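## Task

Shelf spots are labelled by a lot number printed on the shelf edge right under each spot, and several spots may carry the same number. Place a single cardboard box from lot 418 and a single one from lot 414 on the desk so that nothing of either box overhangs the desk edge. All remaining cardboard boxes must stay on the shelf they started on. A lot that is absent from the storeroom is skipped. The desk must stay roughly where it was. The robot must not topple or finish leaning, or the task fails.

## Robot and tools

ROBOT. A simulated Hello Robot Stretch 3 with one arm. It has a two-wheeled base (0.33 m long, 0.34 m wide, rounded back) that pivots about a point between the drive wheels, 0.05 m behind the front edge. The base cannot slide sideways. A lift rides up a vertical mast, and a telescoping arm reaches out to the robot's RIGHT, so the gripper moves forward or back only when the base drives. Folded and retracted, the wrist stays inside a 0.28 m turning circle; an unfolded, level gripper pokes outside it.

FRAMES. Base frame: origin on the floor midway between the drive wheels, x forward, y left, z up, in metres. hand_pose is reported in this frame, at the point where closed fingertips meet. With the wrist joints at zero, its x axis points up, its y axis points back along the arm toward the mast, and its z axis points rearward. Odometry frame: the base frame as it was when the scene began. base_odometry counts wheel rotation only, so slip shows up as travel. Its heading is in rad, positive to the left, from -3.142 to 3.142.

TOOL move. This is one action; every argument except cameras and blocking belongs to it.
- base: a dict with exactly one key. translate_m is a relative drive in metres from where the base last reported itself, -3 to 3, positive forward. rotate_rad is a relative turn in place, -6.4 to 6.4 rad, positive to the left.
- joints: a dict of absolute targets by joint name. lift_m 0 to 1.1 m; arm_m 0 to 0.52 m (extension); wrist_yaw_rad -1.345 to 4.42 (0 means along the arm, positive swings it toward the front); wrist_pitch_rad -1.57 to 0.451 (0 is level, negative tips the fingertips down); wrist_roll_rad -2.911 to 2.918 (0 means the fingers sit side by side and level); gripper_m -0.089 to 0.179 (larger is wider; the real fingertip gap is 0.007 m smaller near closed and 0.025 m smaller wide open); head_pan_rad -3.953 to 1.73 (0 forward, positive left, -1.57 looks along the arm); head_tilt_rad -1.53 to 0.419 (negative looks down). A joint counts as done within its tolerance: ±0.004 for lift, arm and gripper, ±0.02 for yaw and roll, ±0.05 for pitch, ±0.1 for the head.
- pace: "default" or "max". At default/max, top speeds are: translate 0.12/0.30 m/s, rotate 0.76/1.90 rad/s, lift 0.11/0.15 m/s, arm 0.14/0.40 m/s. The base is capped at 0.10 m/s and 0.63 rad/s unless lift_m is below 0.30, arm_m is below 0.03 and wrist_yaw_rad is above 2.54.
- speeds: per-motion top speeds, up to the max pace values, used in place of pace.
- contact_limits: an effort threshold that stops a motion, given only alongside that motion's own command. arm_m takes a value from 1 to 100 (motor_effort %; negative sign while retracting). lift_m takes {"down": n, "up": n}, each 1 to 100, measuring push beyond free motion; values under about 12 may trip with no contact. Without one, down is 32 to 47 and up is 21 to 36. translate_m and rotate_rad stop only if you give a limit; it then applies to either wheel's effort.
- servos: "reboot", sent by itself, re-powers any servo that has shut off.
- cameras: list of head_camera, nav_camera, wrist_camera or all. If left out, an empty call returns all of them and an action returns none.
- blocking: true (default) waits until everything is at rest; false returns after about 0.5 s while the motion continues. A later move overrides only the targets it names.
A move with no action just reports the state, images and the scene number.

OTHER TOOLS. wait(seconds 0 to 10, cameras) lets time pass, returning early once running moves have settled. stop(cameras) brakes all running motions; braked ones say "stopped" and may keep pressing. zoom_image(camera, region [x0,y0,x1,y1] pixels, at most 504 per side) magnifies the newest image from a camera. finished_scene(scene: the current scene's number) ends the scene irreversibly; make no further call in that reply.

RESULTS. The "move" line says done, or the worst status. base_status and joint_status give each motion's outcome: done, moving, off_target (at rest short of target, possibly still pushing), stopped, contact_stop (that joint goes slack), time_out, torque_fault. The first uncommanded stop, refusal or invalid call cancels later move/wait/finished_scene calls in the same reply (invalid calls excepted). on_its_own lists uncommanded behaviour; "held at" gives a target. motor_effort is % of max, positive toward higher values, with the peak in brackets. lidar_m is 12 distances in 30-degree sectors, counted counter-clockwise from straight ahead (4th left, 7th behind, 10th right), seen in a plane 0.17 m up, so table legs show but tops do not; "-" means nothing seen or too near. wrist_depth_mm and head_depth_mm are 7x7 median depths. base_tilt is in degrees (forward/right positive); turned_by_imu beats turned_by_wheels when they differ by more than 0.15 rad. The "pictures" line gives the image order. head_camera images arrive rotated; turn them a quarter clockwise. nav_camera images need a quarter counter-clockwise turn.

GRIPPING. To grip, close below the object's width. To release, open at least 0.05 wider or fully. Readings do not confirm a hold; re-send the value if the grip eases.

AVOID. Before folding the wrist over the base (yaw to 3.0) or unfolding it, put lift between 0.32 and 0.95, pitch at -0.4 and roll near 0. With yaw below -0.4, keep pitch at -0.5 or lower. Pushing into something rigid with the gripper above about 0.45 m, or driving while gripping or hooking something that will not move, can tip the robot; if base_tilt shows a lean, back the gripper off. The wrist, head and base (unless limited) have no contact stop, and prolonged strain shuts off servos. Avoid dropping boxes, releasing them while they move, slamming, bumping the desk or shelves, and anything falling.

Each tool is called after "Emit:" in YAML: its name, and indented under it one key for each argument.

## Session

Emit:
move:

Emit:
move:
  joints: {"head_pan_rad":1.57}
  cameras: ["nav_camera"]

Emit:
move:
  joints: {"head_pan_rad":-1.57}
  cameras: ["nav_camera"]

Emit:
move:
  joints: {"head_pan_rad":-3.14}
  cameras: ["nav_camera"]

Scene clock: 0.00 s.
base_odometry: x=+0.000 y=+0.000 heading=+0.000
turned_by_wheels: +0.000
turned_by_imu: +0.000
base_tilt: forward=-0.3 right=-1.3
lidar_m: 0.73 0.73 0.85 1.53 2.66 1.26 1.01 1.11 1.82 1.63 1.40 0.83
head_depth_mm: 802 792 784 776 768 761 757 / 774 765 758 751 744 737 730 / 748 740 734 728 721 715 708 / 724 715 710 705 699 694 687 / 702 695 689 684 679 672 667 / 681 673 667 664 658 652 648 / 661 655 652 644 640 634 631
base_status: not commanded
joint_positions: lift_m=+0.374 arm_m=+0.001 wrist_yaw_rad=+3.009 wrist_pitch_rad=-0.462 wrist_roll_rad=+0.000 gripper_m=+0.037 head_pan_rad=+0.000 head_tilt_rad=-0.003
joint_status: not commanded
measured_speeds: all 0
motor_effort: left_wheel=-0.4 right_wheel=+0.1 lift_m=+22.4 arm_m=-1.9 wrist_yaw_rad=-1.0 wrist_pitch_rad=+1.9 wrist_roll_rad=-0.1 gripper_m=+0.3 head_pan_rad=+1.2 head_tilt_rad=+6.7
hand_pose: x=+0.0076 y=+0.0712 z=+0.3774 quat_wxyz=(+0.207, +0.697, +0.116, +0.676) (m; base frame)
wrist_depth_mm: - 138 - - - 859 - / - 151 - - - 975 - / - 167 922 - - 937 - / 840 775 203 821 806 791 762 / 698 671 212 657 648 671 666 / 590 599 126 579 128 582 578 / 522 546 287 355 507 509 509
pictures: head_camera (sideways), nav_camera (sideways), wrist_camera
camera_calibration:
head_camera: T_world_to_cam=[[0.049258, -0.0462949, -0.997713, 1.31416], [0.0559933, 0.997482, -0.0435198, 0.0560066], [0.997215, -0.0537216, 0.0517262, -0.117899], [0, 0, 0, 1]] pos_world=[0.0497012, -0.00136013, 1.31969]
nav_camera: T_world_to_cam=[[-0.0233498, 0.0170467, 0.999582, -1.25828], [0.00969844, -0.999804, 0.017277, 0.0275711], [0.99968, 0.0100978, 0.0231799, -0.0831342], [0, 0, 0, 1]] pos_world=[0.0534596, 0.0498547, 1.25921]
wrist_camera: T_world_to_cam=[[0.994963, -0.0965217, -0.0270514, 0.016197], [-0.0806635, -0.610724, -0.787724, 0.37395], [0.0595115, 0.785938, -0.615434, 0.342021], [0, 0, 0, 1]] pos_world=[-0.00630544, -0.0388635, 0.505499]

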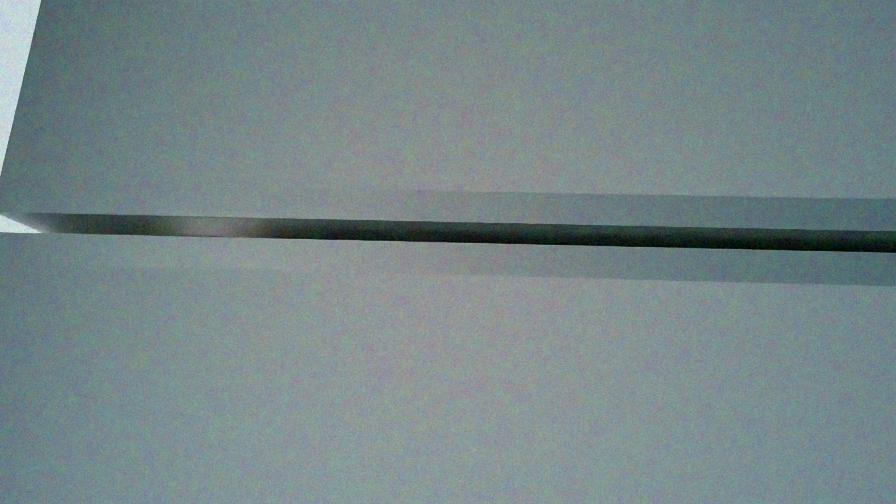

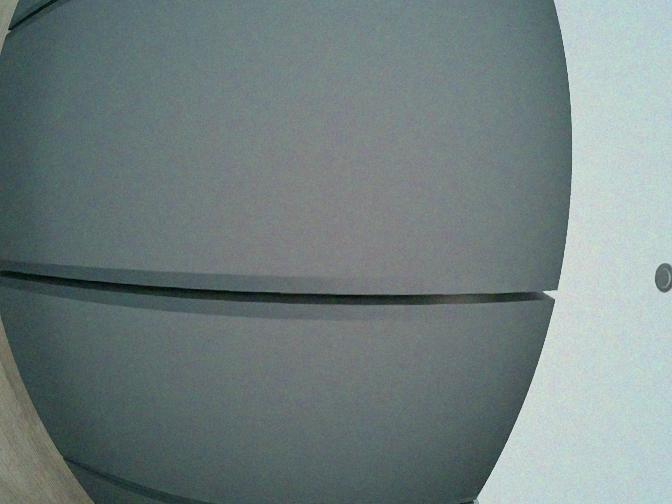

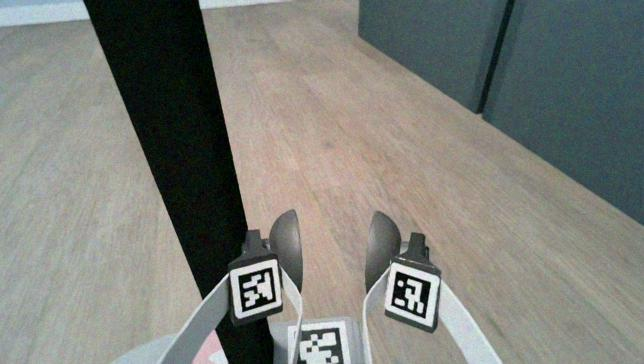

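Scene clock: 1.23 s.
move: done
base_odometry: x=+0.000 y=+0.000 heading=+0.000
turned_by_wheels: +0.000
turned_by_imu: +0.000
base_tilt: forward=-0.3 right=-1.2
lidar_m: 0.73 0.72 0.85 1.53 2.66 1.26 1.01 1.12 1.81 1.62 1.39 0.83
head_depth_mm: - 1970 1281 1258 1247 1235 1221 / - - 1595 1582 1556 1530 1515 / - - 2773 2742 2680 2689 2314 / - - 2685 2672 2625 2592 2324 / - - 2594 2592 2571 2537 2312 / - - 2554 2525 2482 2485 2287 / - - 2481 2469 2451 2408 2267
base_status: not commanded
joint_positions: lift_m=+0.374 arm_m=+0.001 wrist_yaw_rad=+3.009 wrist_pitch_rad=-0.462 wrist_roll_rad=+0.000 gripper_m=+0.037 head_pan_rad=+1.607 head_tilt_rad=+0.000
joint_status: all done
measured_speeds: all 0
motor_effort: left_wheel=-0.6(0.7) right_wheel=+0.3(1.1) lift_m=+23.5(23.8) arm_m=-3.6(3.8) wrist_yaw_rad=-1.0(1.1) wrist_pitch_rad=+1.9(2.1) wrist_roll_rad=-0.2(0.3) gripper_m=+0.0(0.8) head_pan_rad=-3.4(5.8) head_tilt_rad=+6.4(7.7)
hand_pose: x=+0.0076 y=+0.0712 z=+0.3774 quat_wxyz=(+0.207, +0.697, +0.116, +0.676) (m; base frame)
wrist_depth_mm: - 138 - - - 855 - / - 151 - - - 969 - / - 167 925 - - 947 - / 832 769 203 807 804 800 762 / 698 675 211 656 652 661 661 / 600 601 126 573 129 577 580 / 523 544 289 354 502 513 511
pictures: nav_camera (sideways)
camera_calibration:
nav_camera: T_world_to_cam=[[-0.0161075, -0.0265518, 0.999518, -1.25824], [0.998803, 0.0457579, 0.0173115, 0.0215315], [-0.0461954, 0.9986, 0.025783, -0.0801435], [0, 0, 0, 1]] pos_world=[-0.0454751, 0.0456375, 1.25933]

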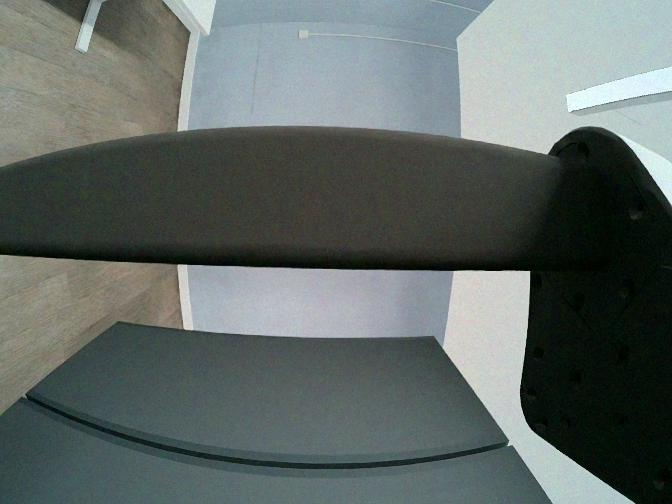

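Scene clock: 4.13 s.
move: done
base_odometry: x=+0.000 y=+0.000 heading=+0.000
turned_by_wheels: +0.000
turned_by_imu: +0.000
base_tilt: forward=-0.4 right=-1.4
lidar_m: 0.72 0.73 0.85 1.53 2.66 1.25 1.01 1.11 1.82 1.63 1.39 0.83
head_depth_mm: 1625 2311 1986 1883 1868 1848 1827 / 1623 2247 2174 2173 2124 2037 2008 / 1638 2188 2150 2152 2109 2100 2066 / 1640 2147 2098 2086 2044 2019 1980 / 1650 2066 1609 1599 1662 1604 1550 / 1659 2006 1956 1946 1911 1908 1627 / 1667 1961 1917 1909 1883 1870 1844
base_status: not commanded
joint_positions: lift_m=+0.374 arm_m=+0.001 wrist_yaw_rad=+3.009 wrist_pitch_rad=-0.462 wrist_roll_rad=+0.000 gripper_m=+0.037 head_pan_rad=-1.578 head_tilt_rad=+0.000
joint_status: all done
measured_speeds: translate_m=+0.000 rotate_rad=+0.000 lift_m=+0.000 arm_m=+0.000 wrist_yaw_rad=+0.000 wrist_pitch_rad=+0.000 wrist_roll_rad=+0.000 head_pan_rad=+0.024 head_tilt_rad=+0.000
motor_effort: left_wheel=+0.1(1.0) right_wheel=-0.2(1.2) lift_m=+23.5(24.0) arm_m=-6.7(7.2) wrist_yaw_rad=-0.1(2.1) wrist_pitch_rad=+1.9(2.0) wrist_roll_rad=+0.1(0.3) gripper_m=+0.8(0.9) head_pan_rad=+3.6(5.2) head_tilt_rad=+6.2(7.8)
hand_pose: x=+0.0076 y=+0.0712 z=+0.3774 quat_wxyz=(+0.207, +0.697, +0.116, +0.676) (m; base frame)
wrist_depth_mm: - 139 - - - 870 - / - 150 - - - 970 - / - 167 914 - - 936 - / 833 775 204 817 802 799 768 / 700 682 212 663 651 667 670 / 598 595 126 573 129 582 582 / 528 533 287 352 500 510 511
pictures: nav_camera (sideways)
camera_calibration:
nav_camera: T_world_to_cam=[[0.0172524, 0.0264242, 0.999502, -1.2584], [-0.999848, -0.00223962, 0.0173176, 0.0336857], [0.00269611, -0.999648, 0.0263816, -0.0811999], [0, 0, 0, 1]] pos_world=[0.0556099, -0.0478437, 1.25933]

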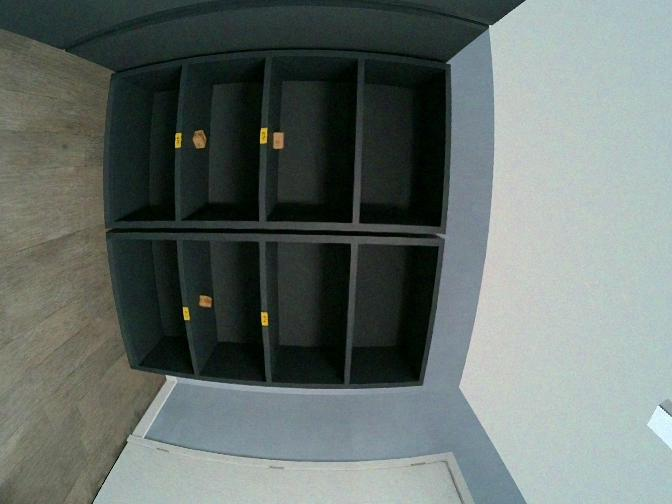

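Scene clock: 5.37 s.
move: done
base_odometry: x=+0.000 y=+0.000 heading=+0.000
turned_by_wheels: +0.000
turned_by_imu: +0.000
base_tilt: forward=-0.3 right=-1.2
lidar_m: 0.73 0.73 0.85 1.53 2.66 1.26 1.01 1.11 1.81 1.63 1.39 0.83
head_depth_mm: 1628 1805 1792 1769 1756 1724 1081 / 1628 1748 1728 1721 1697 1666 1075 / 1619 1687 1670 1651 1638 1603 1070 / 1615 1622 1604 1585 1577 1548 1067 / 1560 1571 1562 1539 1521 1491 1055 / 1520 1525 1500 1494 1471 1453 1059 / 1476 1460 1453 1441 1423 1409 1051
base_status: not commanded
joint_positions: lift_m=+0.374 arm_m=+0.001 wrist_yaw_rad=+3.009 wrist_pitch_rad=-0.462 wrist_roll_rad=+0.000 gripper_m=+0.037 head_pan_rad=-3.177 head_tilt_rad=+0.000
joint_status: all done
measured_speeds: all 0
motor_effort: left_wheel=-0.4(0.7) right_wheel=+0.7(1.1) lift_m=+23.2(23.7) arm_m=-8.2(8.4) wrist_yaw_rad=+0.0(1.6) wrist_pitch_rad=+1.8(2.1) wrist_roll_rad=+0.0(0.3) gripper_m=+0.7(1.1) head_pan_rad=+3.4(4.7) head_tilt_rad=+6.6(7.3)
hand_pose: x=+0.0076 y=+0.0712 z=+0.3774 quat_wxyz=(+0.207, +0.697, +0.116, +0.676) (m; base frame)
wrist_depth_mm: - 138 - - - 857 - / - 151 - - - 969 - / - 167 935 - - 949 - / 833 756 203 822 792 799 760 / 686 664 211 663 658 668 659 / 603 594 126 573 129 582 578 / 527 532 288 355 507 515 505
pictures: nav_camera (sideways)
camera_calibration:
nav_camera: T_world_to_cam=[[0.0259343, -0.0179829, 0.999502, -1.25845], [0.0255784, 0.999523, 0.0173196, 0.0275105], [-0.999336, 0.0251165, 0.0263819, -0.0750608], [0, 0, 0, 1]] pos_world=[-0.0430776, -0.0482426, 1.25933]

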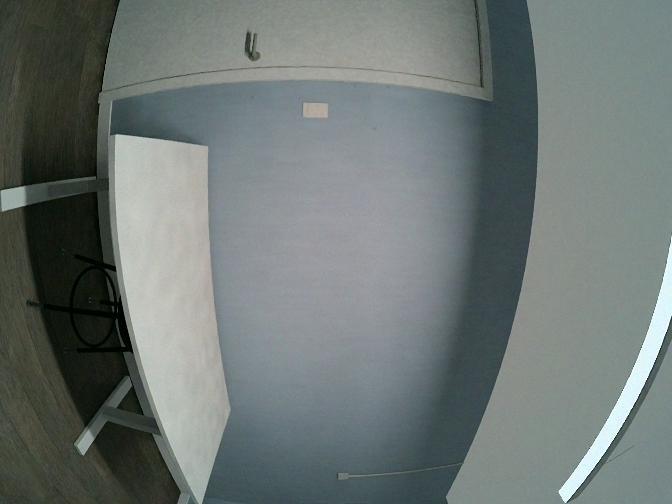

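Emit:
move:
  joints: {"head_pan_rad":-1.5,"head_tilt_rad":-0.3}
  cameras: ["head_camera","nav_camera"]

Emit:
zoom_image:
  camera: "head_camera"
  region: [100, 0, 604, 504]

Scene clock: 14.77 s.
move: done
base_odometry: x=+0.000 y=+0.000 heading=+0.000
turned_by_wheels: +0.000
turned_by_imu: +0.000
base_tilt: forward=-0.4 right=-1.3
lidar_m: 0.72 0.72 0.85 1.53 2.66 1.25 1.01 1.11 1.81 1.63 1.39 0.83
head_depth_mm: 1791 1989 2073 2123 2024 1952 1562 / 1843 1948 2092 2188 2187 1938 1557 / 1709 1928 2023 2142 2156 1901 1544 / 1504 1507 1973 1997 1837 1869 1531 / 1599 1831 1942 2056 1934 1828 1529 / 1611 1803 1914 2021 2081 1863 1518 / 1634 1790 1901 1987 1827 1851 1516
base_status: not commanded
joint_positions: lift_m=+0.374 arm_m=+0.001 wrist_yaw_rad=+3.009 wrist_pitch_rad=-0.462 wrist_roll_rad=+0.000 gripper_m=+0.037 head_pan_rad=-1.492 head_tilt_rad=-0.301
joint_status: all done
measured_speeds: translate_m=+0.000 rotate_rad=+0.000 lift_m=+0.000 arm_m=+0.000 wrist_yaw_rad=+0.000 wrist_pitch_rad=+0.000 wrist_roll_rad=+0.000 head_pan_rad=-0.024 head_tilt_rad=+0.000
motor_effort: left_wheel=-0.2(0.7) right_wheel=+0.8(0.8) lift_m=+23.6(24.3) arm_m=-13.0(13.3) wrist_yaw_rad=-0.1(1.6) wrist_pitch_rad=+1.8(2.0) wrist_roll_rad=-0.2(0.3) gripper_m=+0.5(1.1) head_pan_rad=-3.0(6.5) head_tilt_rad=-2.0(6.8)
hand_pose: x=+0.0076 y=+0.0712 z=+0.3774 quat_wxyz=(+0.207, +0.697, +0.116, +0.676) (m; base frame)
wrist_depth_mm: - 139 - - - 844 - / - 151 - - - 977 - / - 167 927 - - 926 - / 846 766 203 812 813 794 764 / 698 669 211 665 654 674 668 / 598 592 126 568 129 585 580 / 525 539 288 356 505 514 507
pictures: head_camera (sideways), nav_camera (sideways)
camera_calibration:
head_camera: T_world_to_cam=[[-0.0654607, 0.241677, -0.968146, 1.27591], [0.997598, 0.0378599, -0.0580011, 0.0690227], [0.0226364, -0.969618, -0.243575, 0.272476], [0, 0, 0, 1]] pos_world=[0.0084972, -0.0467741, 1.30564]
nav_camera: T_world_to_cam=[[0.0383648, -0.2692, 0.96232, -1.2097], [-0.995572, -0.0930028, 0.0136737, 0.0384479], [0.0858174, -0.958583, -0.271576, 0.30619], [0, 0, 0, 1]] pos_world=[0.0584109, -0.0285658, 1.24674]

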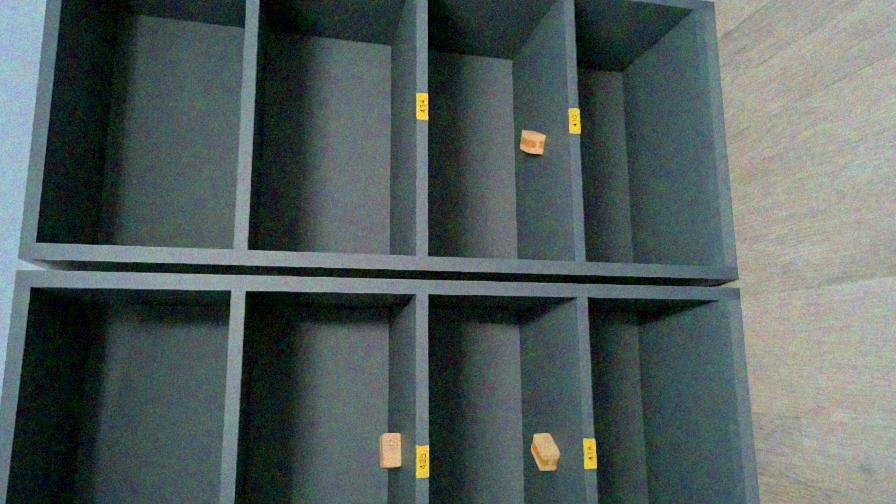

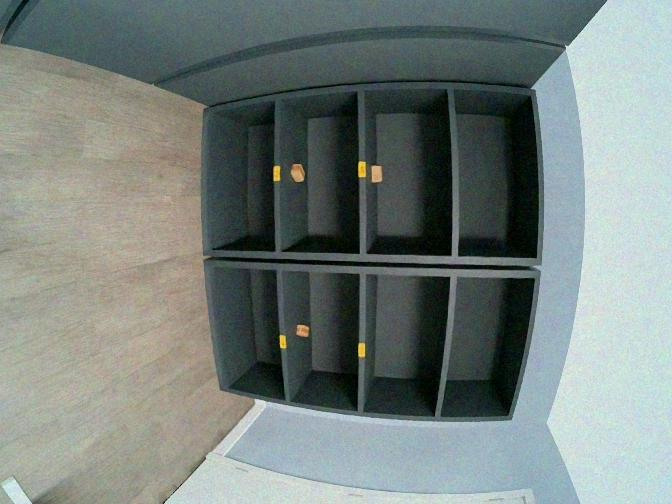

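Scaled by 1.000.

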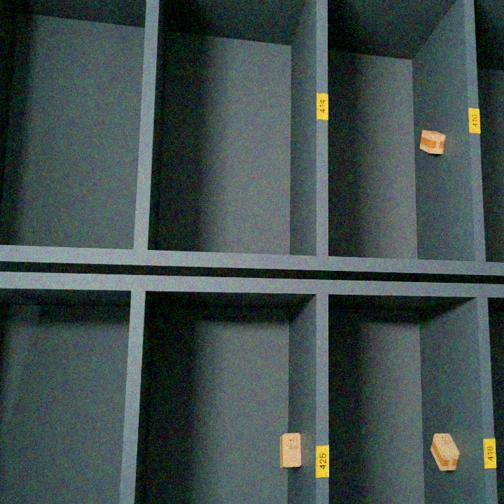

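Emit:
zoom_image:
  camera: "head_camera"
  region: [510, 90, 610, 160]

Emit:
zoom_image:
  camera: "head_camera"
  region: [370, 420, 610, 490]

Emit:
zoom_image:
  camera: "head_camera"
  region: [390, 80, 450, 130]

Scaled by 5.040 from the camera's 896x504 image, which has a finer 1280x720 frame.

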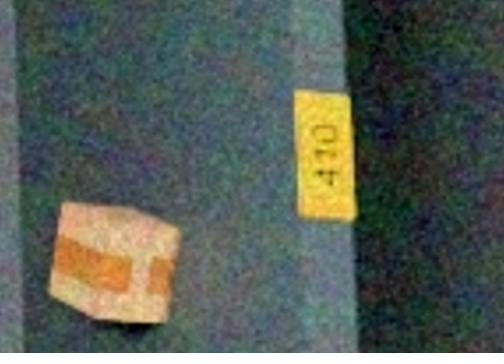

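Scaled by 2.100 from the camera's 896x504 image, which has a finer 1280x720 frame.

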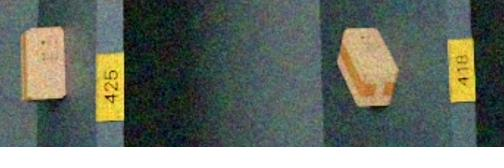

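Scaled by 8.400 from the camera's 896x504 image, which has a finer 1280x720 frame.

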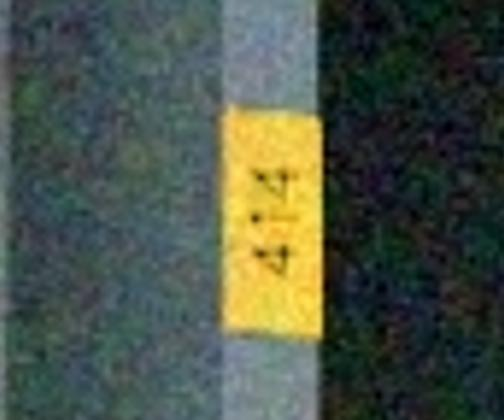

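Emit:
move:
  base: {"rotate_rad":1.8}
  pace: "max"
  joints: {"lift_m":0.27,"head_pan_rad":0,"head_tilt_rad":-0.2}

Emit:
move:
  base: {"translate_m":2.05}
  pace: "max"

Emit:
move:
  joints: {"head_pan_rad":-1.5}
  cameras: ["nav_camera"]

Scene clock: 58.77 s.
move: done
base_odometry: x=+0.000 y=+0.000 heading=+1.800
turned_by_wheels: +1.800
turned_by_imu: +1.764
base_tilt: forward=-0.4 right=-1.2
lidar_m: 2.66 1.63 1.01 1.11 1.60 1.96 1.62 1.06 0.76 0.73 0.75 1.00
head_depth_mm: 2317 2488 2574 2655 2707 2153 1656 / 2325 2470 2584 2630 2730 2387 1736 / 2340 2481 2526 2614 2702 2332 1721 / 2397 2465 2533 2624 2681 2324 1722 / 2382 2461 2532 2607 2652 2295 1706 / 2374 2413 2485 2574 2675 2303 1694 / 2358 2403 2473 2559 2651 2287 1695
base_status: done
joint_positions: lift_m=+0.270 arm_m=+0.001 wrist_yaw_rad=+3.009 wrist_pitch_rad=-0.463 wrist_roll_rad=+0.000 gripper_m=+0.037 head_pan_rad=+0.003 head_tilt_rad=-0.200
joint_status: all done
measured_speeds: all 0
motor_effort: left_wheel=-7.5(14.4) right_wheel=+8.8(14.6) lift_m=+31.1(31.1) arm_m=-12.4(13.8) wrist_yaw_rad=-0.7(1.6) wrist_pitch_rad=+2.3(2.3) wrist_roll_rad=-0.2(0.5) gripper_m=+0.3(1.0) head_pan_rad=-3.6(4.8) head_tilt_rad=+5.2(7.7)
hand_pose: x=+0.0076 y=+0.0710 z=+0.2726 quat_wxyz=(+0.208, +0.697, +0.117, +0.676) (m; base frame)
wrist_depth_mm: - 139 - - - - - / - 151 995 - - - - / 817 167 730 800 788 778 778 / 662 610 203 635 633 625 618 / 559 548 213 530 514 536 524 / 475 285 126 273 129 460 462 / 252 256 237 248 391 407 402
pictures: none

Scene clock: 67.03 s.
move: done
base_odometry: x=-0.465 y=+1.997 heading=+1.799
turned_by_wheels: +0.000
turned_by_imu: +0.003
base_tilt: forward=-0.4 right=-1.1
lidar_m: 0.62 0.64 0.87 1.61 1.66 1.85 2.92 0.98 0.78 2.13 0.91 0.65
head_depth_mm: 544 557 577 593 612 633 653 / 541 557 572 591 609 630 649 / 538 553 570 587 605 626 648 / 534 551 566 584 601 623 643 / 532 547 564 583 599 619 639 / 529 544 560 578 596 616 635 / 527 541 558 574 592 611 632
base_status: done
joint_positions: lift_m=+0.270 arm_m=+0.001 wrist_yaw_rad=+3.009 wrist_pitch_rad=-0.463 wrist_roll_rad=+0.000 gripper_m=+0.037 head_pan_rad=+0.000 head_tilt_rad=-0.200
joint_status: not commanded
measured_speeds: all 0
motor_effort: left_wheel=-3.3(10.6) right_wheel=+7.2(17.3) lift_m=+23.9(30.8) arm_m=-8.0(13.1) wrist_yaw_rad=-0.1(2.1) wrist_pitch_rad=+2.2(2.4) wrist_roll_rad=-0.1(0.3) gripper_m=+0.1(1.0) head_pan_rad=-2.4(4.2) head_tilt_rad=+5.2(6.5)
hand_pose: x=+0.0076 y=+0.0710 z=+0.2726 quat_wxyz=(+0.208, +0.697, +0.117, +0.676) (m; base frame)
wrist_depth_mm: - 139 - - - - - / - 151 - - - 978 707 / 812 167 725 788 768 784 700 / 667 610 203 645 635 631 633 / 551 547 214 521 522 535 530 / 473 284 126 273 129 460 462 / 251 256 237 248 389 404 406
pictures: none

Scene clock: 69.23 s.
move: done
base_odometry: x=-0.465 y=+1.997 heading=+1.799
turned_by_wheels: +0.000
turned_by_imu: +0.000
base_tilt: forward=-0.3 right=-1.2
lidar_m: 0.63 0.64 0.86 1.61 1.66 1.85 2.92 0.98 0.78 2.13 0.91 0.65
head_depth_mm: 1922 1966 1998 2068 2126 1149 1123 / 1898 1962 2015 2090 2154 2190 1741 / 1928 1963 2036 2079 2154 2201 1724 / 1917 1986 2057 2095 2171 2226 1729 / 1915 1968 2043 2109 2173 2214 1709 / 1931 1973 2022 2117 2162 2183 1699 / 1627 1652 1668 1714 1748 1791 1630
base_status: not commanded
joint_positions: lift_m=+0.270 arm_m=+0.001 wrist_yaw_rad=+3.009 wrist_pitch_rad=-0.463 wrist_roll_rad=+0.000 gripper_m=+0.037 head_pan_rad=-1.508 head_tilt_rad=-0.200
joint_status: all done
measured_speeds: translate_m=+0.000 rotate_rad=+0.000 lift_m=+0.000 arm_m=+0.000 wrist_yaw_rad=+0.000 wrist_pitch_rad=+0.000 wrist_roll_rad=+0.000 head_pan_rad=+0.024 head_tilt_rad=+0.000
motor_effort: left_wheel=-2.8(3.6) right_wheel=+7.3(8.1) lift_m=+24.7(25.8) arm_m=-6.8(8.8) wrist_yaw_rad=-0.4(1.5) wrist_pitch_rad=+2.1(2.3) wrist_roll_rad=+0.0(0.3) gripper_m=+0.2(1.0) head_pan_rad=+3.2(4.2) head_tilt_rad=+3.8(5.6)
hand_pose: x=+0.0076 y=+0.0710 z=+0.2726 quat_wxyz=(+0.208, +0.697, +0.117, +0.676) (m; base frame)
wrist_depth_mm: - 139 - - - - - / - 150 980 - - 954 701 / 816 167 731 799 790 761 708 / 659 607 204 645 643 626 623 / 554 548 212 520 513 539 531 / 480 286 126 273 129 459 456 / 252 256 237 248 388 407 406
pictures: nav_camera (sideways)
camera_calibration:
nav_camera: T_world_to_cam=[[0.0278254, -0.171237, 0.984837, -1.23905], [-0.997052, -0.0752269, 0.0150906, 0.0365658], [0.0715021, -0.982354, -0.172825, 0.177743], [0, 0, 0, 1]] pos_world=[0.0582261, -0.0348143, 1.25043]

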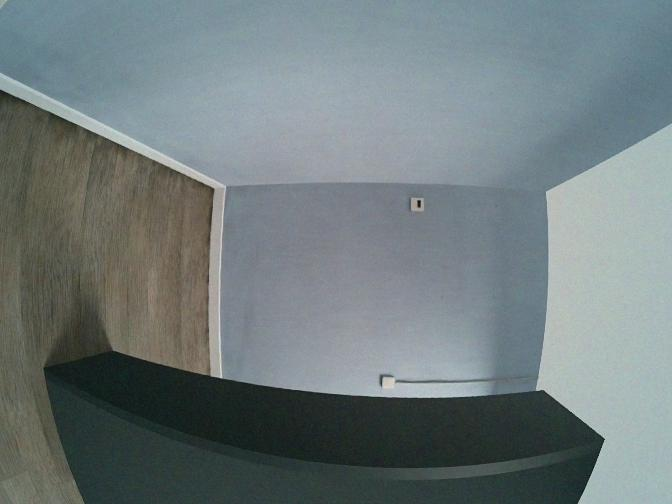

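Emit:
move:
  base: {"rotate_rad":-1.571}
  pace: "max"

Emit:
move:
  base: {"translate_m":1.5}
  pace: "max"
  joints: {"head_pan_rad":-1.9}
  cameras: ["head_camera","nav_camera"]

Scene clock: 83.00 s.
move: done
base_odometry: x=-0.465 y=+1.997 heading=+0.229
turned_by_wheels: -1.571
turned_by_imu: -1.541
base_tilt: forward=-0.3 right=-1.2
lidar_m: 2.13 0.90 0.65 0.63 0.65 0.88 1.61 1.40 1.85 2.68 0.96 0.78
head_depth_mm: 1978 3755 3770 - 3627 2364 1752 / 2336 3763 3868 - 3593 2375 1743 / 2378 3854 3629 - 3606 2349 1730 / 2385 3898 3818 - 3632 2321 1719 / 2410 3764 3555 3686 3331 2280 1699 / 2405 3154 2349 2423 2478 2176 1693 / 2321 1647 1666 1693 1738 1777 1639
base_status: done
joint_positions: lift_m=+0.270 arm_m=+0.001 wrist_yaw_rad=+3.009 wrist_pitch_rad=-0.463 wrist_roll_rad=+0.000 gripper_m=+0.037 head_pan_rad=-1.500 head_tilt_rad=-0.200
joint_status: not commanded
measured_speeds: all 0
motor_effort: left_wheel=+6.8(14.9) right_wheel=-7.4(14.8) lift_m=+27.9(28.3) arm_m=-12.9(13.4) wrist_yaw_rad=+0.5(1.9) wrist_pitch_rad=+2.2(2.3) wrist_roll_rad=+0.0(0.3) gripper_m=+0.3(1.1) head_pan_rad=+2.9(3.9) head_tilt_rad=+4.3(5.2)
hand_pose: x=+0.0076 y=+0.0710 z=+0.2726 quat_wxyz=(+0.208, +0.697, +0.117, +0.676) (m; base frame)
wrist_depth_mm: 586 138 610 625 623 643 - / 623 151 161 - - - - / - 167 176 721 739 743 736 / 666 615 204 641 630 632 634 / 553 554 212 522 517 533 530 / 477 286 126 274 129 459 459 / 251 255 237 246 391 403 405
pictures: none

Scene clock: 89.40 s.
move: done
base_odometry: x=+0.996 y=+2.337 heading=+0.229
turned_by_wheels: +0.000
turned_by_imu: +0.001
base_tilt: forward=-0.3 right=-1.2
lidar_m: 0.65 0.67 0.66 0.63 0.66 0.90 2.44 0.55 0.53 1.38 0.92 0.67
head_depth_mm: 1104 1108 1116 1189 876 565 538 / 1176 1315 1308 1407 929 704 1007 / 1182 1277 1309 1370 937 1345 1005 / 1189 1226 1256 1306 1319 1360 1159 / 2123 1921 2070 1780 1878 1668 1546 / 2419 3234 2977 3026 3087 2270 1693 / 2432 3571 3736 3751 3597 2298 1707
base_status: done
joint_positions: lift_m=+0.270 arm_m=+0.001 wrist_yaw_rad=+3.009 wrist_pitch_rad=-0.463 wrist_roll_rad=+0.000 gripper_m=+0.037 head_pan_rad=-1.900 head_tilt_rad=-0.200
joint_status: all done
measured_speeds: all 0
motor_effort: left_wheel=+0.5(16.3) right_wheel=+5.8(10.9) lift_m=+26.7(31.2) arm_m=-11.7(13.5) wrist_yaw_rad=-0.1(2.1) wrist_pitch_rad=+2.2(2.3) wrist_roll_rad=+0.0(0.3) gripper_m=+0.5(0.9) head_pan_rad=+2.8(4.6) head_tilt_rad=+3.4(4.8)
hand_pose: x=+0.0076 y=+0.0710 z=+0.2726 quat_wxyz=(+0.208, +0.697, +0.117, +0.676) (m; base frame)
wrist_depth_mm: 591 138 617 627 635 - 685 / 625 150 161 - - - 732 / - 166 176 763 745 751 724 / 660 610 203 646 633 634 629 / 554 550 212 522 517 535 527 / 481 286 126 274 128 461 459 / 252 255 237 246 390 404 405
pictures: head_camera (sideways), nav_camera (sideways)
camera_calibration:
head_camera: T_world_to_cam=[[0.0036002, 0.153859, -0.988086, 1.30165], [0.929029, -0.3661, -0.0536218, 0.0637638], [-0.369988, -0.917768, -0.144257, 0.14561], [0, 0, 0, 1]] pos_world=[-0.0100509, -0.0432899, 1.31056]
nav_camera: T_world_to_cam=[[-0.039586, -0.168892, 0.984839, -1.23865], [-0.950384, 0.310714, 0.015084, 0.0363768], [-0.308551, -0.935378, -0.172812, 0.179988], [0, 0, 0, 1]] pos_world=[0.041074, -0.0521451, 1.25043]

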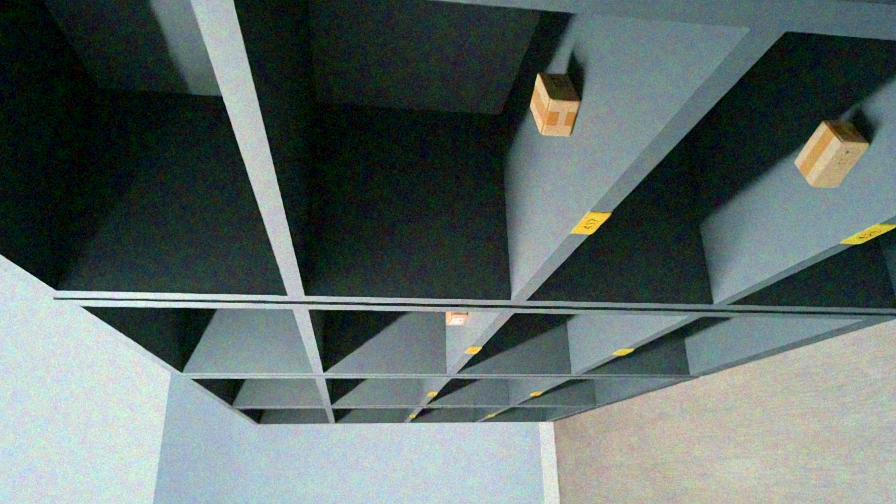

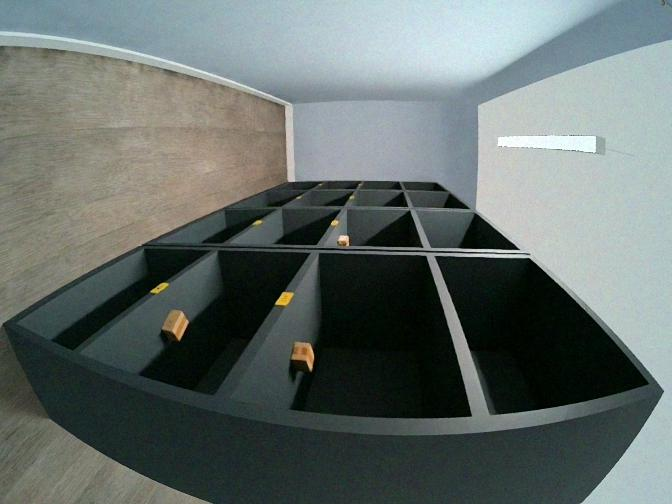

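Emit:
zoom_image:
  camera: "head_camera"
  region: [400, 290, 660, 430]

Emit:
zoom_image:
  camera: "head_camera"
  region: [560, 190, 896, 370]

Scaled by 1.938 from the camera's 896x504 image, which has a finer 1280x720 frame.

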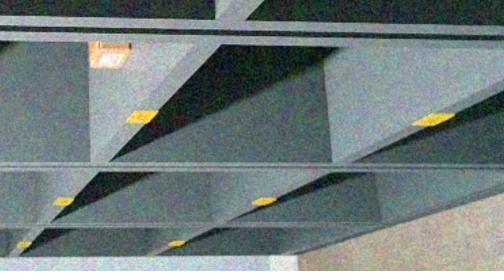

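Scaled by 1.500 from the camera's 896x504 image, which has a finer 1280x720 frame.

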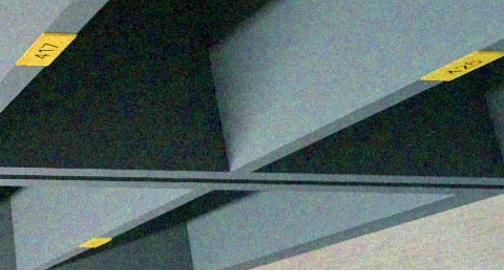

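Emit:
move:
  base: {"translate_m":0.3}
  pace: "max"

Emit:
move:
  base: {"rotate_rad":1.57}
  pace: "max"
  joints: {"head_pan_rad":-1.95}

Emit:
move:
  base: {"translate_m":-1.6}
  pace: "max"
  cameras: ["head_camera","nav_camera"]

Scene clock: 108.30 s.
move: done
base_odometry: x=+1.288 y=+2.405 heading=+0.229
turned_by_wheels: +0.000
turned_by_imu: +0.000
base_tilt: forward=-0.3 right=-1.4
lidar_m: 0.35 0.36 0.49 0.64 0.66 0.90 2.45 0.76 1.42 1.39 0.50 0.36
head_depth_mm: 1162 1390 1425 1487 1270 1425 1080 / 1283 1335 1377 1427 1481 1424 1544 / 2127 1569 1414 1421 1444 1485 1530 / 2361 2162 2205 2265 2306 2202 1714 / 2388 3433 3052 3100 3035 2328 1709 / 2412 3741 3822 - 3564 2336 1705 / 2306 3585 3703 3753 3518 2313 1710
base_status: done
joint_positions: lift_m=+0.270 arm_m=+0.001 wrist_yaw_rad=+3.009 wrist_pitch_rad=-0.463 wrist_roll_rad=+0.000 gripper_m=+0.037 head_pan_rad=-1.900 head_tilt_rad=-0.200
joint_status: not commanded
measured_speeds: all 0
motor_effort: left_wheel=+0.9(11.4) right_wheel=+1.9(13.7) lift_m=+30.1(31.1) arm_m=-8.8(10.5) wrist_yaw_rad=+1.1(1.4) wrist_pitch_rad=+2.2(2.3) wrist_roll_rad=-0.2(0.3) gripper_m=+0.3(1.1) head_pan_rad=+2.3(3.0) head_tilt_rad=+2.5(3.8)
hand_pose: x=+0.0076 y=+0.0710 z=+0.2726 quat_wxyz=(+0.208, +0.697, +0.117, +0.676) (m; base frame)
wrist_depth_mm: 594 138 608 631 624 544 399 / 632 151 161 - - 549 410 / - 166 176 752 746 526 408 / 663 613 203 643 638 545 416 / 553 547 213 522 516 524 422 / 478 284 126 273 129 459 407 / 251 256 237 247 391 406 394
pictures: none

Scene clock: 110.43 s.
move: done
base_odometry: x=+1.288 y=+2.405 heading=+1.798
turned_by_wheels: +1.570
turned_by_imu: +1.538
base_tilt: forward=-0.4 right=-1.3
lidar_m: 0.64 0.65 0.88 2.26 1.36 1.42 1.53 0.51 0.37 0.35 0.36 0.48
head_depth_mm: 369 383 398 413 430 448 468 / 350 361 375 389 403 419 436 / 332 343 354 367 380 395 410 / 316 326 336 347 359 372 386 / 302 310 320 329 341 352 364 / 288 296 305 314 324 334 344 / - 284 291 299 308 317 328
base_status: done
joint_positions: lift_m=+0.270 arm_m=+0.001 wrist_yaw_rad=+3.009 wrist_pitch_rad=-0.463 wrist_roll_rad=+0.000 gripper_m=+0.037 head_pan_rad=-1.950 head_tilt_rad=-0.200
joint_status: all done
measured_speeds: all 0
motor_effort: left_wheel=-6.8(14.8) right_wheel=+9.2(14.5) lift_m=+26.9(30.1) arm_m=-12.6(13.4) wrist_yaw_rad=+1.6(1.6) wrist_pitch_rad=+2.2(2.3) wrist_roll_rad=-0.2(0.3) gripper_m=+0.7(0.9) head_pan_rad=-2.5(3.8) head_tilt_rad=+3.2(3.9)
hand_pose: x=+0.0076 y=+0.0710 z=+0.2726 quat_wxyz=(+0.208, +0.697, +0.117, +0.676) (m; base frame)
wrist_depth_mm: - 139 - - - - - / 693 151 994 - - 953 691 / 731 167 724 806 786 776 751 / 659 608 203 640 645 635 618 / 549 548 213 524 519 532 531 / 480 284 126 274 129 463 459 / 252 255 238 248 392 404 405
pictures: none

Scene clock: 117.17 s.
move: done
base_odometry: x=+1.649 y=+0.846 heading=+1.798
turned_by_wheels: +0.000
turned_by_imu: -0.001
base_tilt: forward=-0.2 right=-1.2
lidar_m: 1.38 1.32 0.66 0.82 0.88 0.86 1.72 0.58 0.41 0.39 0.41 0.54
head_depth_mm: 421 436 451 471 491 511 533 / 398 412 427 442 460 478 499 / 378 390 403 418 433 449 467 / 359 371 382 395 409 424 438 / 343 353 363 375 388 401 415 / 328 336 346 357 368 380 392 / 314 322 331 341 351 362 373
base_status: done
joint_positions: lift_m=+0.270 arm_m=+0.001 wrist_yaw_rad=+3.009 wrist_pitch_rad=-0.463 wrist_roll_rad=+0.000 gripper_m=+0.037 head_pan_rad=-1.950 head_tilt_rad=-0.200
joint_status: not commanded
measured_speeds: all 0
motor_effort: left_wheel=-0.2(16.1) right_wheel=-5.1(14.5) lift_m=+25.8(27.3) arm_m=-9.5(13.4) wrist_yaw_rad=+0.0(1.8) wrist_pitch_rad=+2.3(2.3) wrist_roll_rad=+0.0(0.4) gripper_m=+0.1(1.0) head_pan_rad=-3.0(4.0) head_tilt_rad=+2.1(3.6)
hand_pose: x=+0.0076 y=+0.0710 z=+0.2726 quat_wxyz=(+0.208, +0.697, +0.117, +0.676) (m; base frame)
wrist_depth_mm: - 139 - - - - - / - 151 161 - - - - / - 167 176 730 749 742 736 / 669 606 204 643 638 643 626 / 555 548 213 524 522 529 526 / 473 285 126 274 129 461 458 / 251 256 237 247 390 406 404
pictures: head_camera (sideways), nav_camera (sideways)
camera_calibration:
head_camera: T_world_to_cam=[[0.0113705, 0.15349, -0.988085, 1.30161], [0.909339, -0.412585, -0.0536268, 0.0639179], [-0.4159, -0.897895, -0.144265, 0.145833], [0, 0, 0, 1]] pos_world=[-0.0122712, -0.0424691, 1.31056]
nav_camera: T_world_to_cam=[[-0.0480717, -0.166683, 0.984838, -1.2386], [-0.933459, 0.358367, 0.0150896, 0.0362078], [-0.355449, -0.91858, -0.172819, 0.180272], [0, 0, 0, 1]] pos_world=[0.0383342, -0.0538353, 1.25043]

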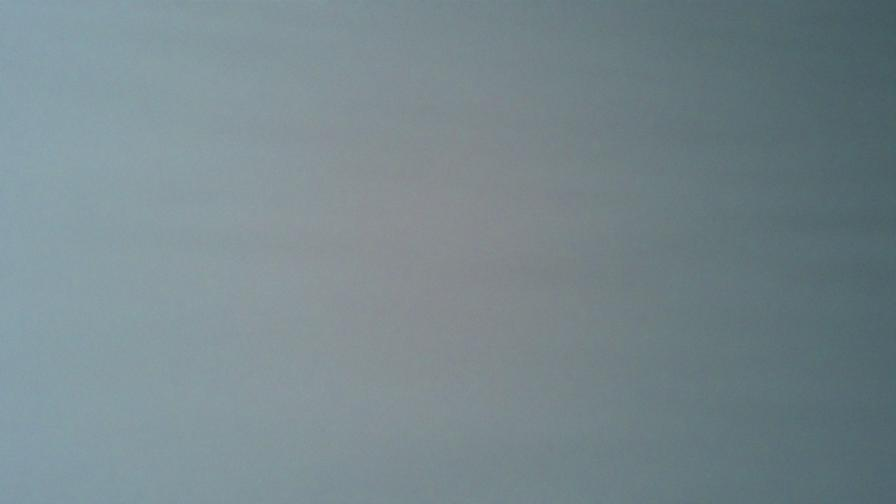

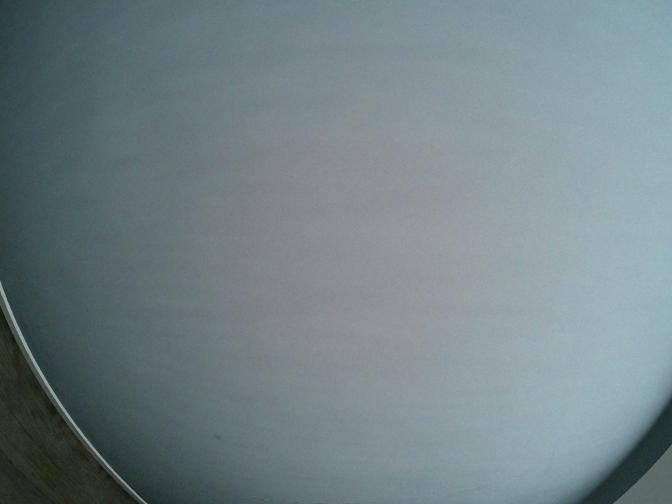

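Emit:
move:
  base: {"rotate_rad":-3.145}
  pace: "max"
  joints: {"head_pan_rad":-1.3,"head_tilt_rad":-0.35}
  cameras: ["head_camera","nav_camera"]

Emit:
zoom_image:
  camera: "nav_camera"
  region: [100, 0, 500, 504]

Scene clock: 130.77 s.
move: done
base_odometry: x=+1.649 y=+0.846 heading=-1.346
turned_by_wheels: -3.145
turned_by_imu: -3.088
base_tilt: forward=-0.3 right=-1.3
lidar_m: 1.51 0.55 0.41 0.39 0.41 0.56 1.56 1.32 0.66 0.92 0.86 0.88
head_depth_mm: 842 905 953 989 661 1097 886 / 867 928 984 1010 695 1135 886 / 896 953 1009 1033 734 1125 874 / 919 977 1043 1066 728 1116 874 / 946 1007 1071 1054 767 1113 867 / 970 1035 1101 1045 1217 1109 893 / 879 915 981 945 998 1053 919
base_status: done
joint_positions: lift_m=+0.270 arm_m=+0.001 wrist_yaw_rad=+3.009 wrist_pitch_rad=-0.463 wrist_roll_rad=+0.000 gripper_m=+0.037 head_pan_rad=-1.299 head_tilt_rad=-0.350
joint_status: all done
measured_speeds: all 0
motor_effort: left_wheel=+6.0(15.4) right_wheel=-8.9(14.4) lift_m=+23.2(31.1) arm_m=-12.3(13.5) wrist_yaw_rad=+0.1(2.0) wrist_pitch_rad=+2.1(2.3) wrist_roll_rad=-0.1(0.3) gripper_m=+0.2(1.0) head_pan_rad=-3.3(4.1) head_tilt_rad=-3.2(6.2)
hand_pose: x=+0.0076 y=+0.0710 z=+0.2726 quat_wxyz=(+0.208, +0.697, +0.117, +0.676) (m; base frame)
wrist_depth_mm: 383 139 394 405 415 426 430 / 417 151 427 442 454 465 479 / 459 168 458 490 498 516 527 / 498 502 204 533 537 541 581 / 535 532 212 307 519 533 530 / 476 285 126 275 129 461 457 / 251 256 237 247 389 404 404
pictures: head_camera (sideways), nav_camera (sideways)
camera_calibration:
head_camera: T_world_to_cam=[[-0.12332, 0.270111, -0.954899, 1.25904], [0.97101, 0.231399, -0.0599453, 0.0717811], [0.204771, -0.934609, -0.290817, 0.332806], [0, 0, 0, 1]] pos_world=[0.017416, -0.0456475, 1.30335]
nav_camera: T_world_to_cam=[[0.101901, -0.302097, 0.947815, -1.19117], [-0.959034, -0.282996, 0.0129077, 0.0391663], [0.264328, -0.910303, -0.318559, 0.366218], [0, 0, 0, 1]] pos_world=[0.0621411, -0.015396, 1.24516]

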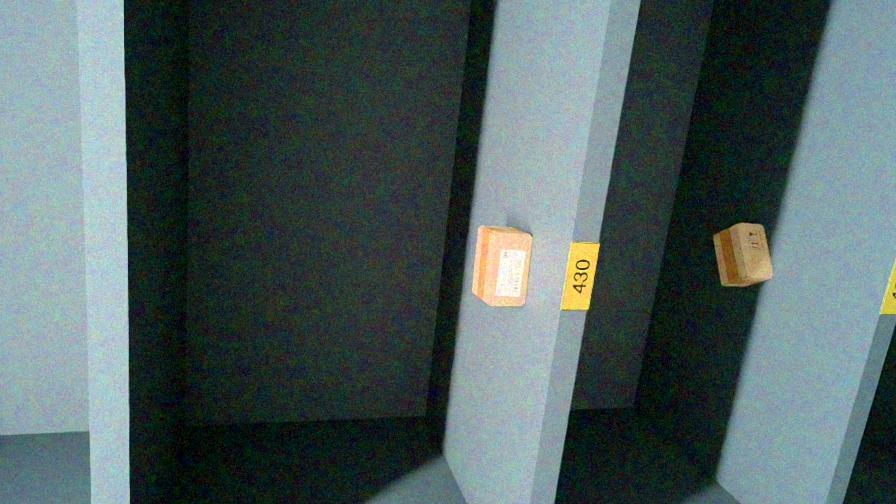

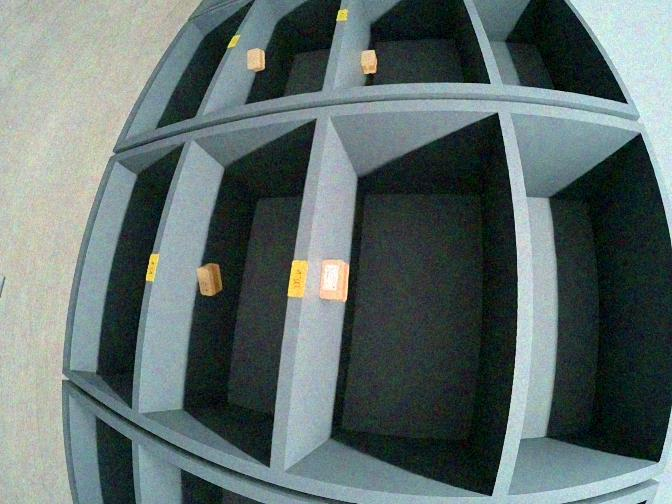

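Scaled by 1.000.

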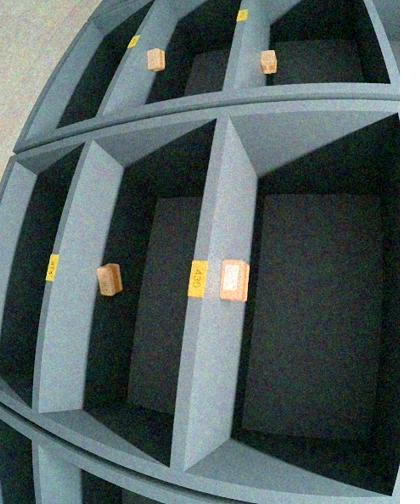

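Emit:
zoom_image:
  camera: "nav_camera"
  region: [130, 240, 180, 290]

Emit:
move:
  base: {"translate_m":0.6}
  pace: "max"
  joints: {"head_tilt_rad":-0.55}
  cameras: ["head_camera","nav_camera"]

Emit:
zoom_image:
  camera: "nav_camera"
  region: [200, 0, 440, 240]

Scaled by 10.080 from the camera's 672x504 image, which has a finer 792x594 frame.

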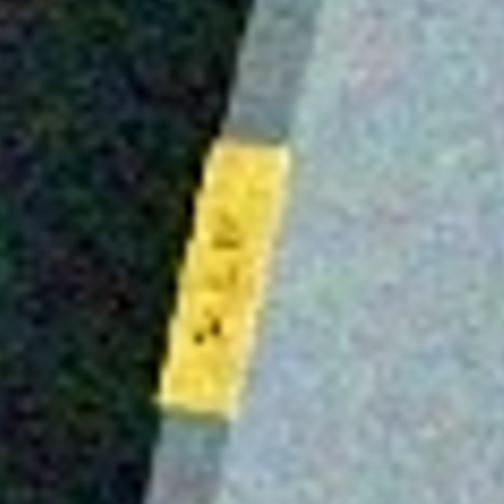

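Scene clock: 144.63 s.
move: done
base_odometry: x=+1.783 y=+0.261 heading=-1.346
turned_by_wheels: +0.000
turned_by_imu: +0.000
base_tilt: forward=-0.3 right=-1.3
lidar_m: 1.50 0.55 0.40 0.39 0.41 0.56 1.55 1.04 1.11 0.62 1.11 1.13
head_depth_mm: 492 897 962 700 1143 919 1156 / 496 535 590 646 1128 913 1175 / 862 923 609 675 747 852 1115 / 908 987 1027 767 1148 935 1157 / 931 1016 1018 759 1141 988 1187 / 957 1046 929 1291 1134 1311 1182 / 982 1084 919 1330 1081 1341 1201
base_status: done
joint_positions: lift_m=+0.270 arm_m=+0.001 wrist_yaw_rad=+3.009 wrist_pitch_rad=-0.463 wrist_roll_rad=+0.000 gripper_m=+0.037 head_pan_rad=-1.300 head_tilt_rad=-0.552
joint_status: all done
measured_speeds: all 0
motor_effort: left_wheel=+0.5(16.4) right_wheel=+4.8(10.5) lift_m=+26.1(31.5) arm_m=-9.5(11.9) wrist_yaw_rad=-0.6(2.1) wrist_pitch_rad=+2.1(2.3) wrist_roll_rad=+0.1(0.3) gripper_m=+0.4(1.0) head_pan_rad=-2.8(3.5) head_tilt_rad=+4.2(6.2)
hand_pose: x=+0.0076 y=+0.0710 z=+0.2726 quat_wxyz=(+0.208, +0.697, +0.117, +0.676) (m; base frame)
wrist_depth_mm: 379 139 387 405 413 427 435 / 416 151 428 442 453 468 474 / 455 168 462 490 502 510 530 / 502 496 203 528 534 543 578 / 535 538 211 307 521 533 533 / 474 283 126 272 129 457 458 / 251 255 238 247 389 409 401
pictures: head_camera (sideways), nav_camera (sideways)
camera_calibration:
head_camera: T_world_to_cam=[[-0.172401, 0.448462, -0.877017, 1.1577], [0.967902, 0.242425, -0.0663025, 0.0800281], [0.182877, -0.860297, -0.475862, 0.57375], [0, 0, 0, 1]] pos_world=[0.0172035, -0.0449901, 1.29366]
nav_camera: T_world_to_cam=[[0.150409, -0.478539, 0.865088, -1.08354], [-0.958817, -0.28386, 0.00968312, 0.0434235], [0.24093, -0.830917, -0.501527, 0.604459], [0, 0, 0, 1]] pos_world=[0.0589777, -0.00393647, 1.24009]

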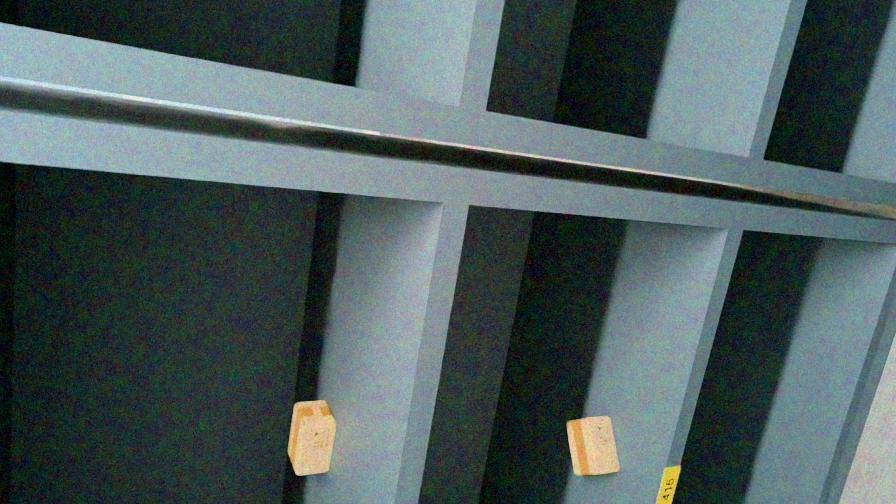

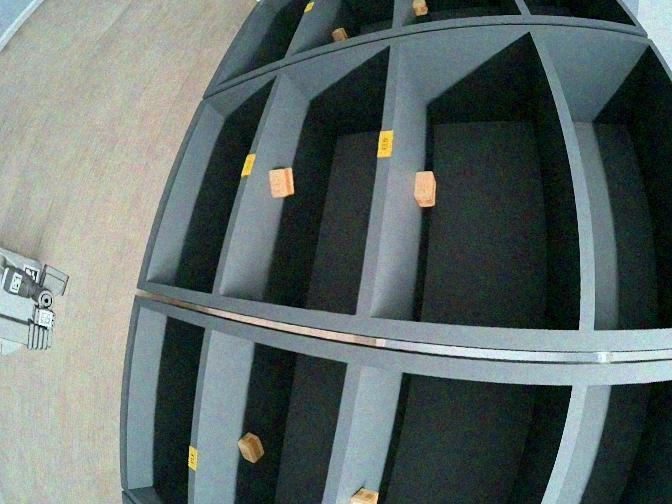

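Scaled by 2.100 from the camera's 672x504 image, which has a finer 792x594 frame.

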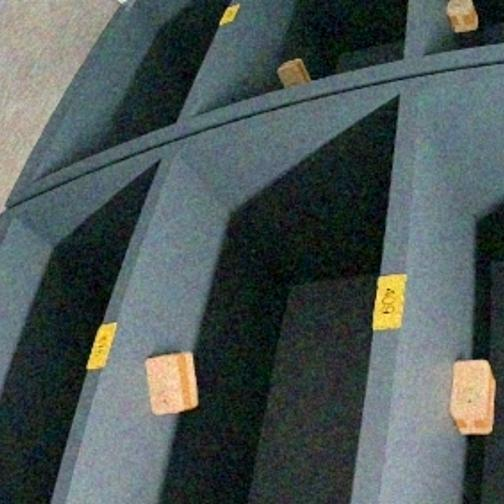

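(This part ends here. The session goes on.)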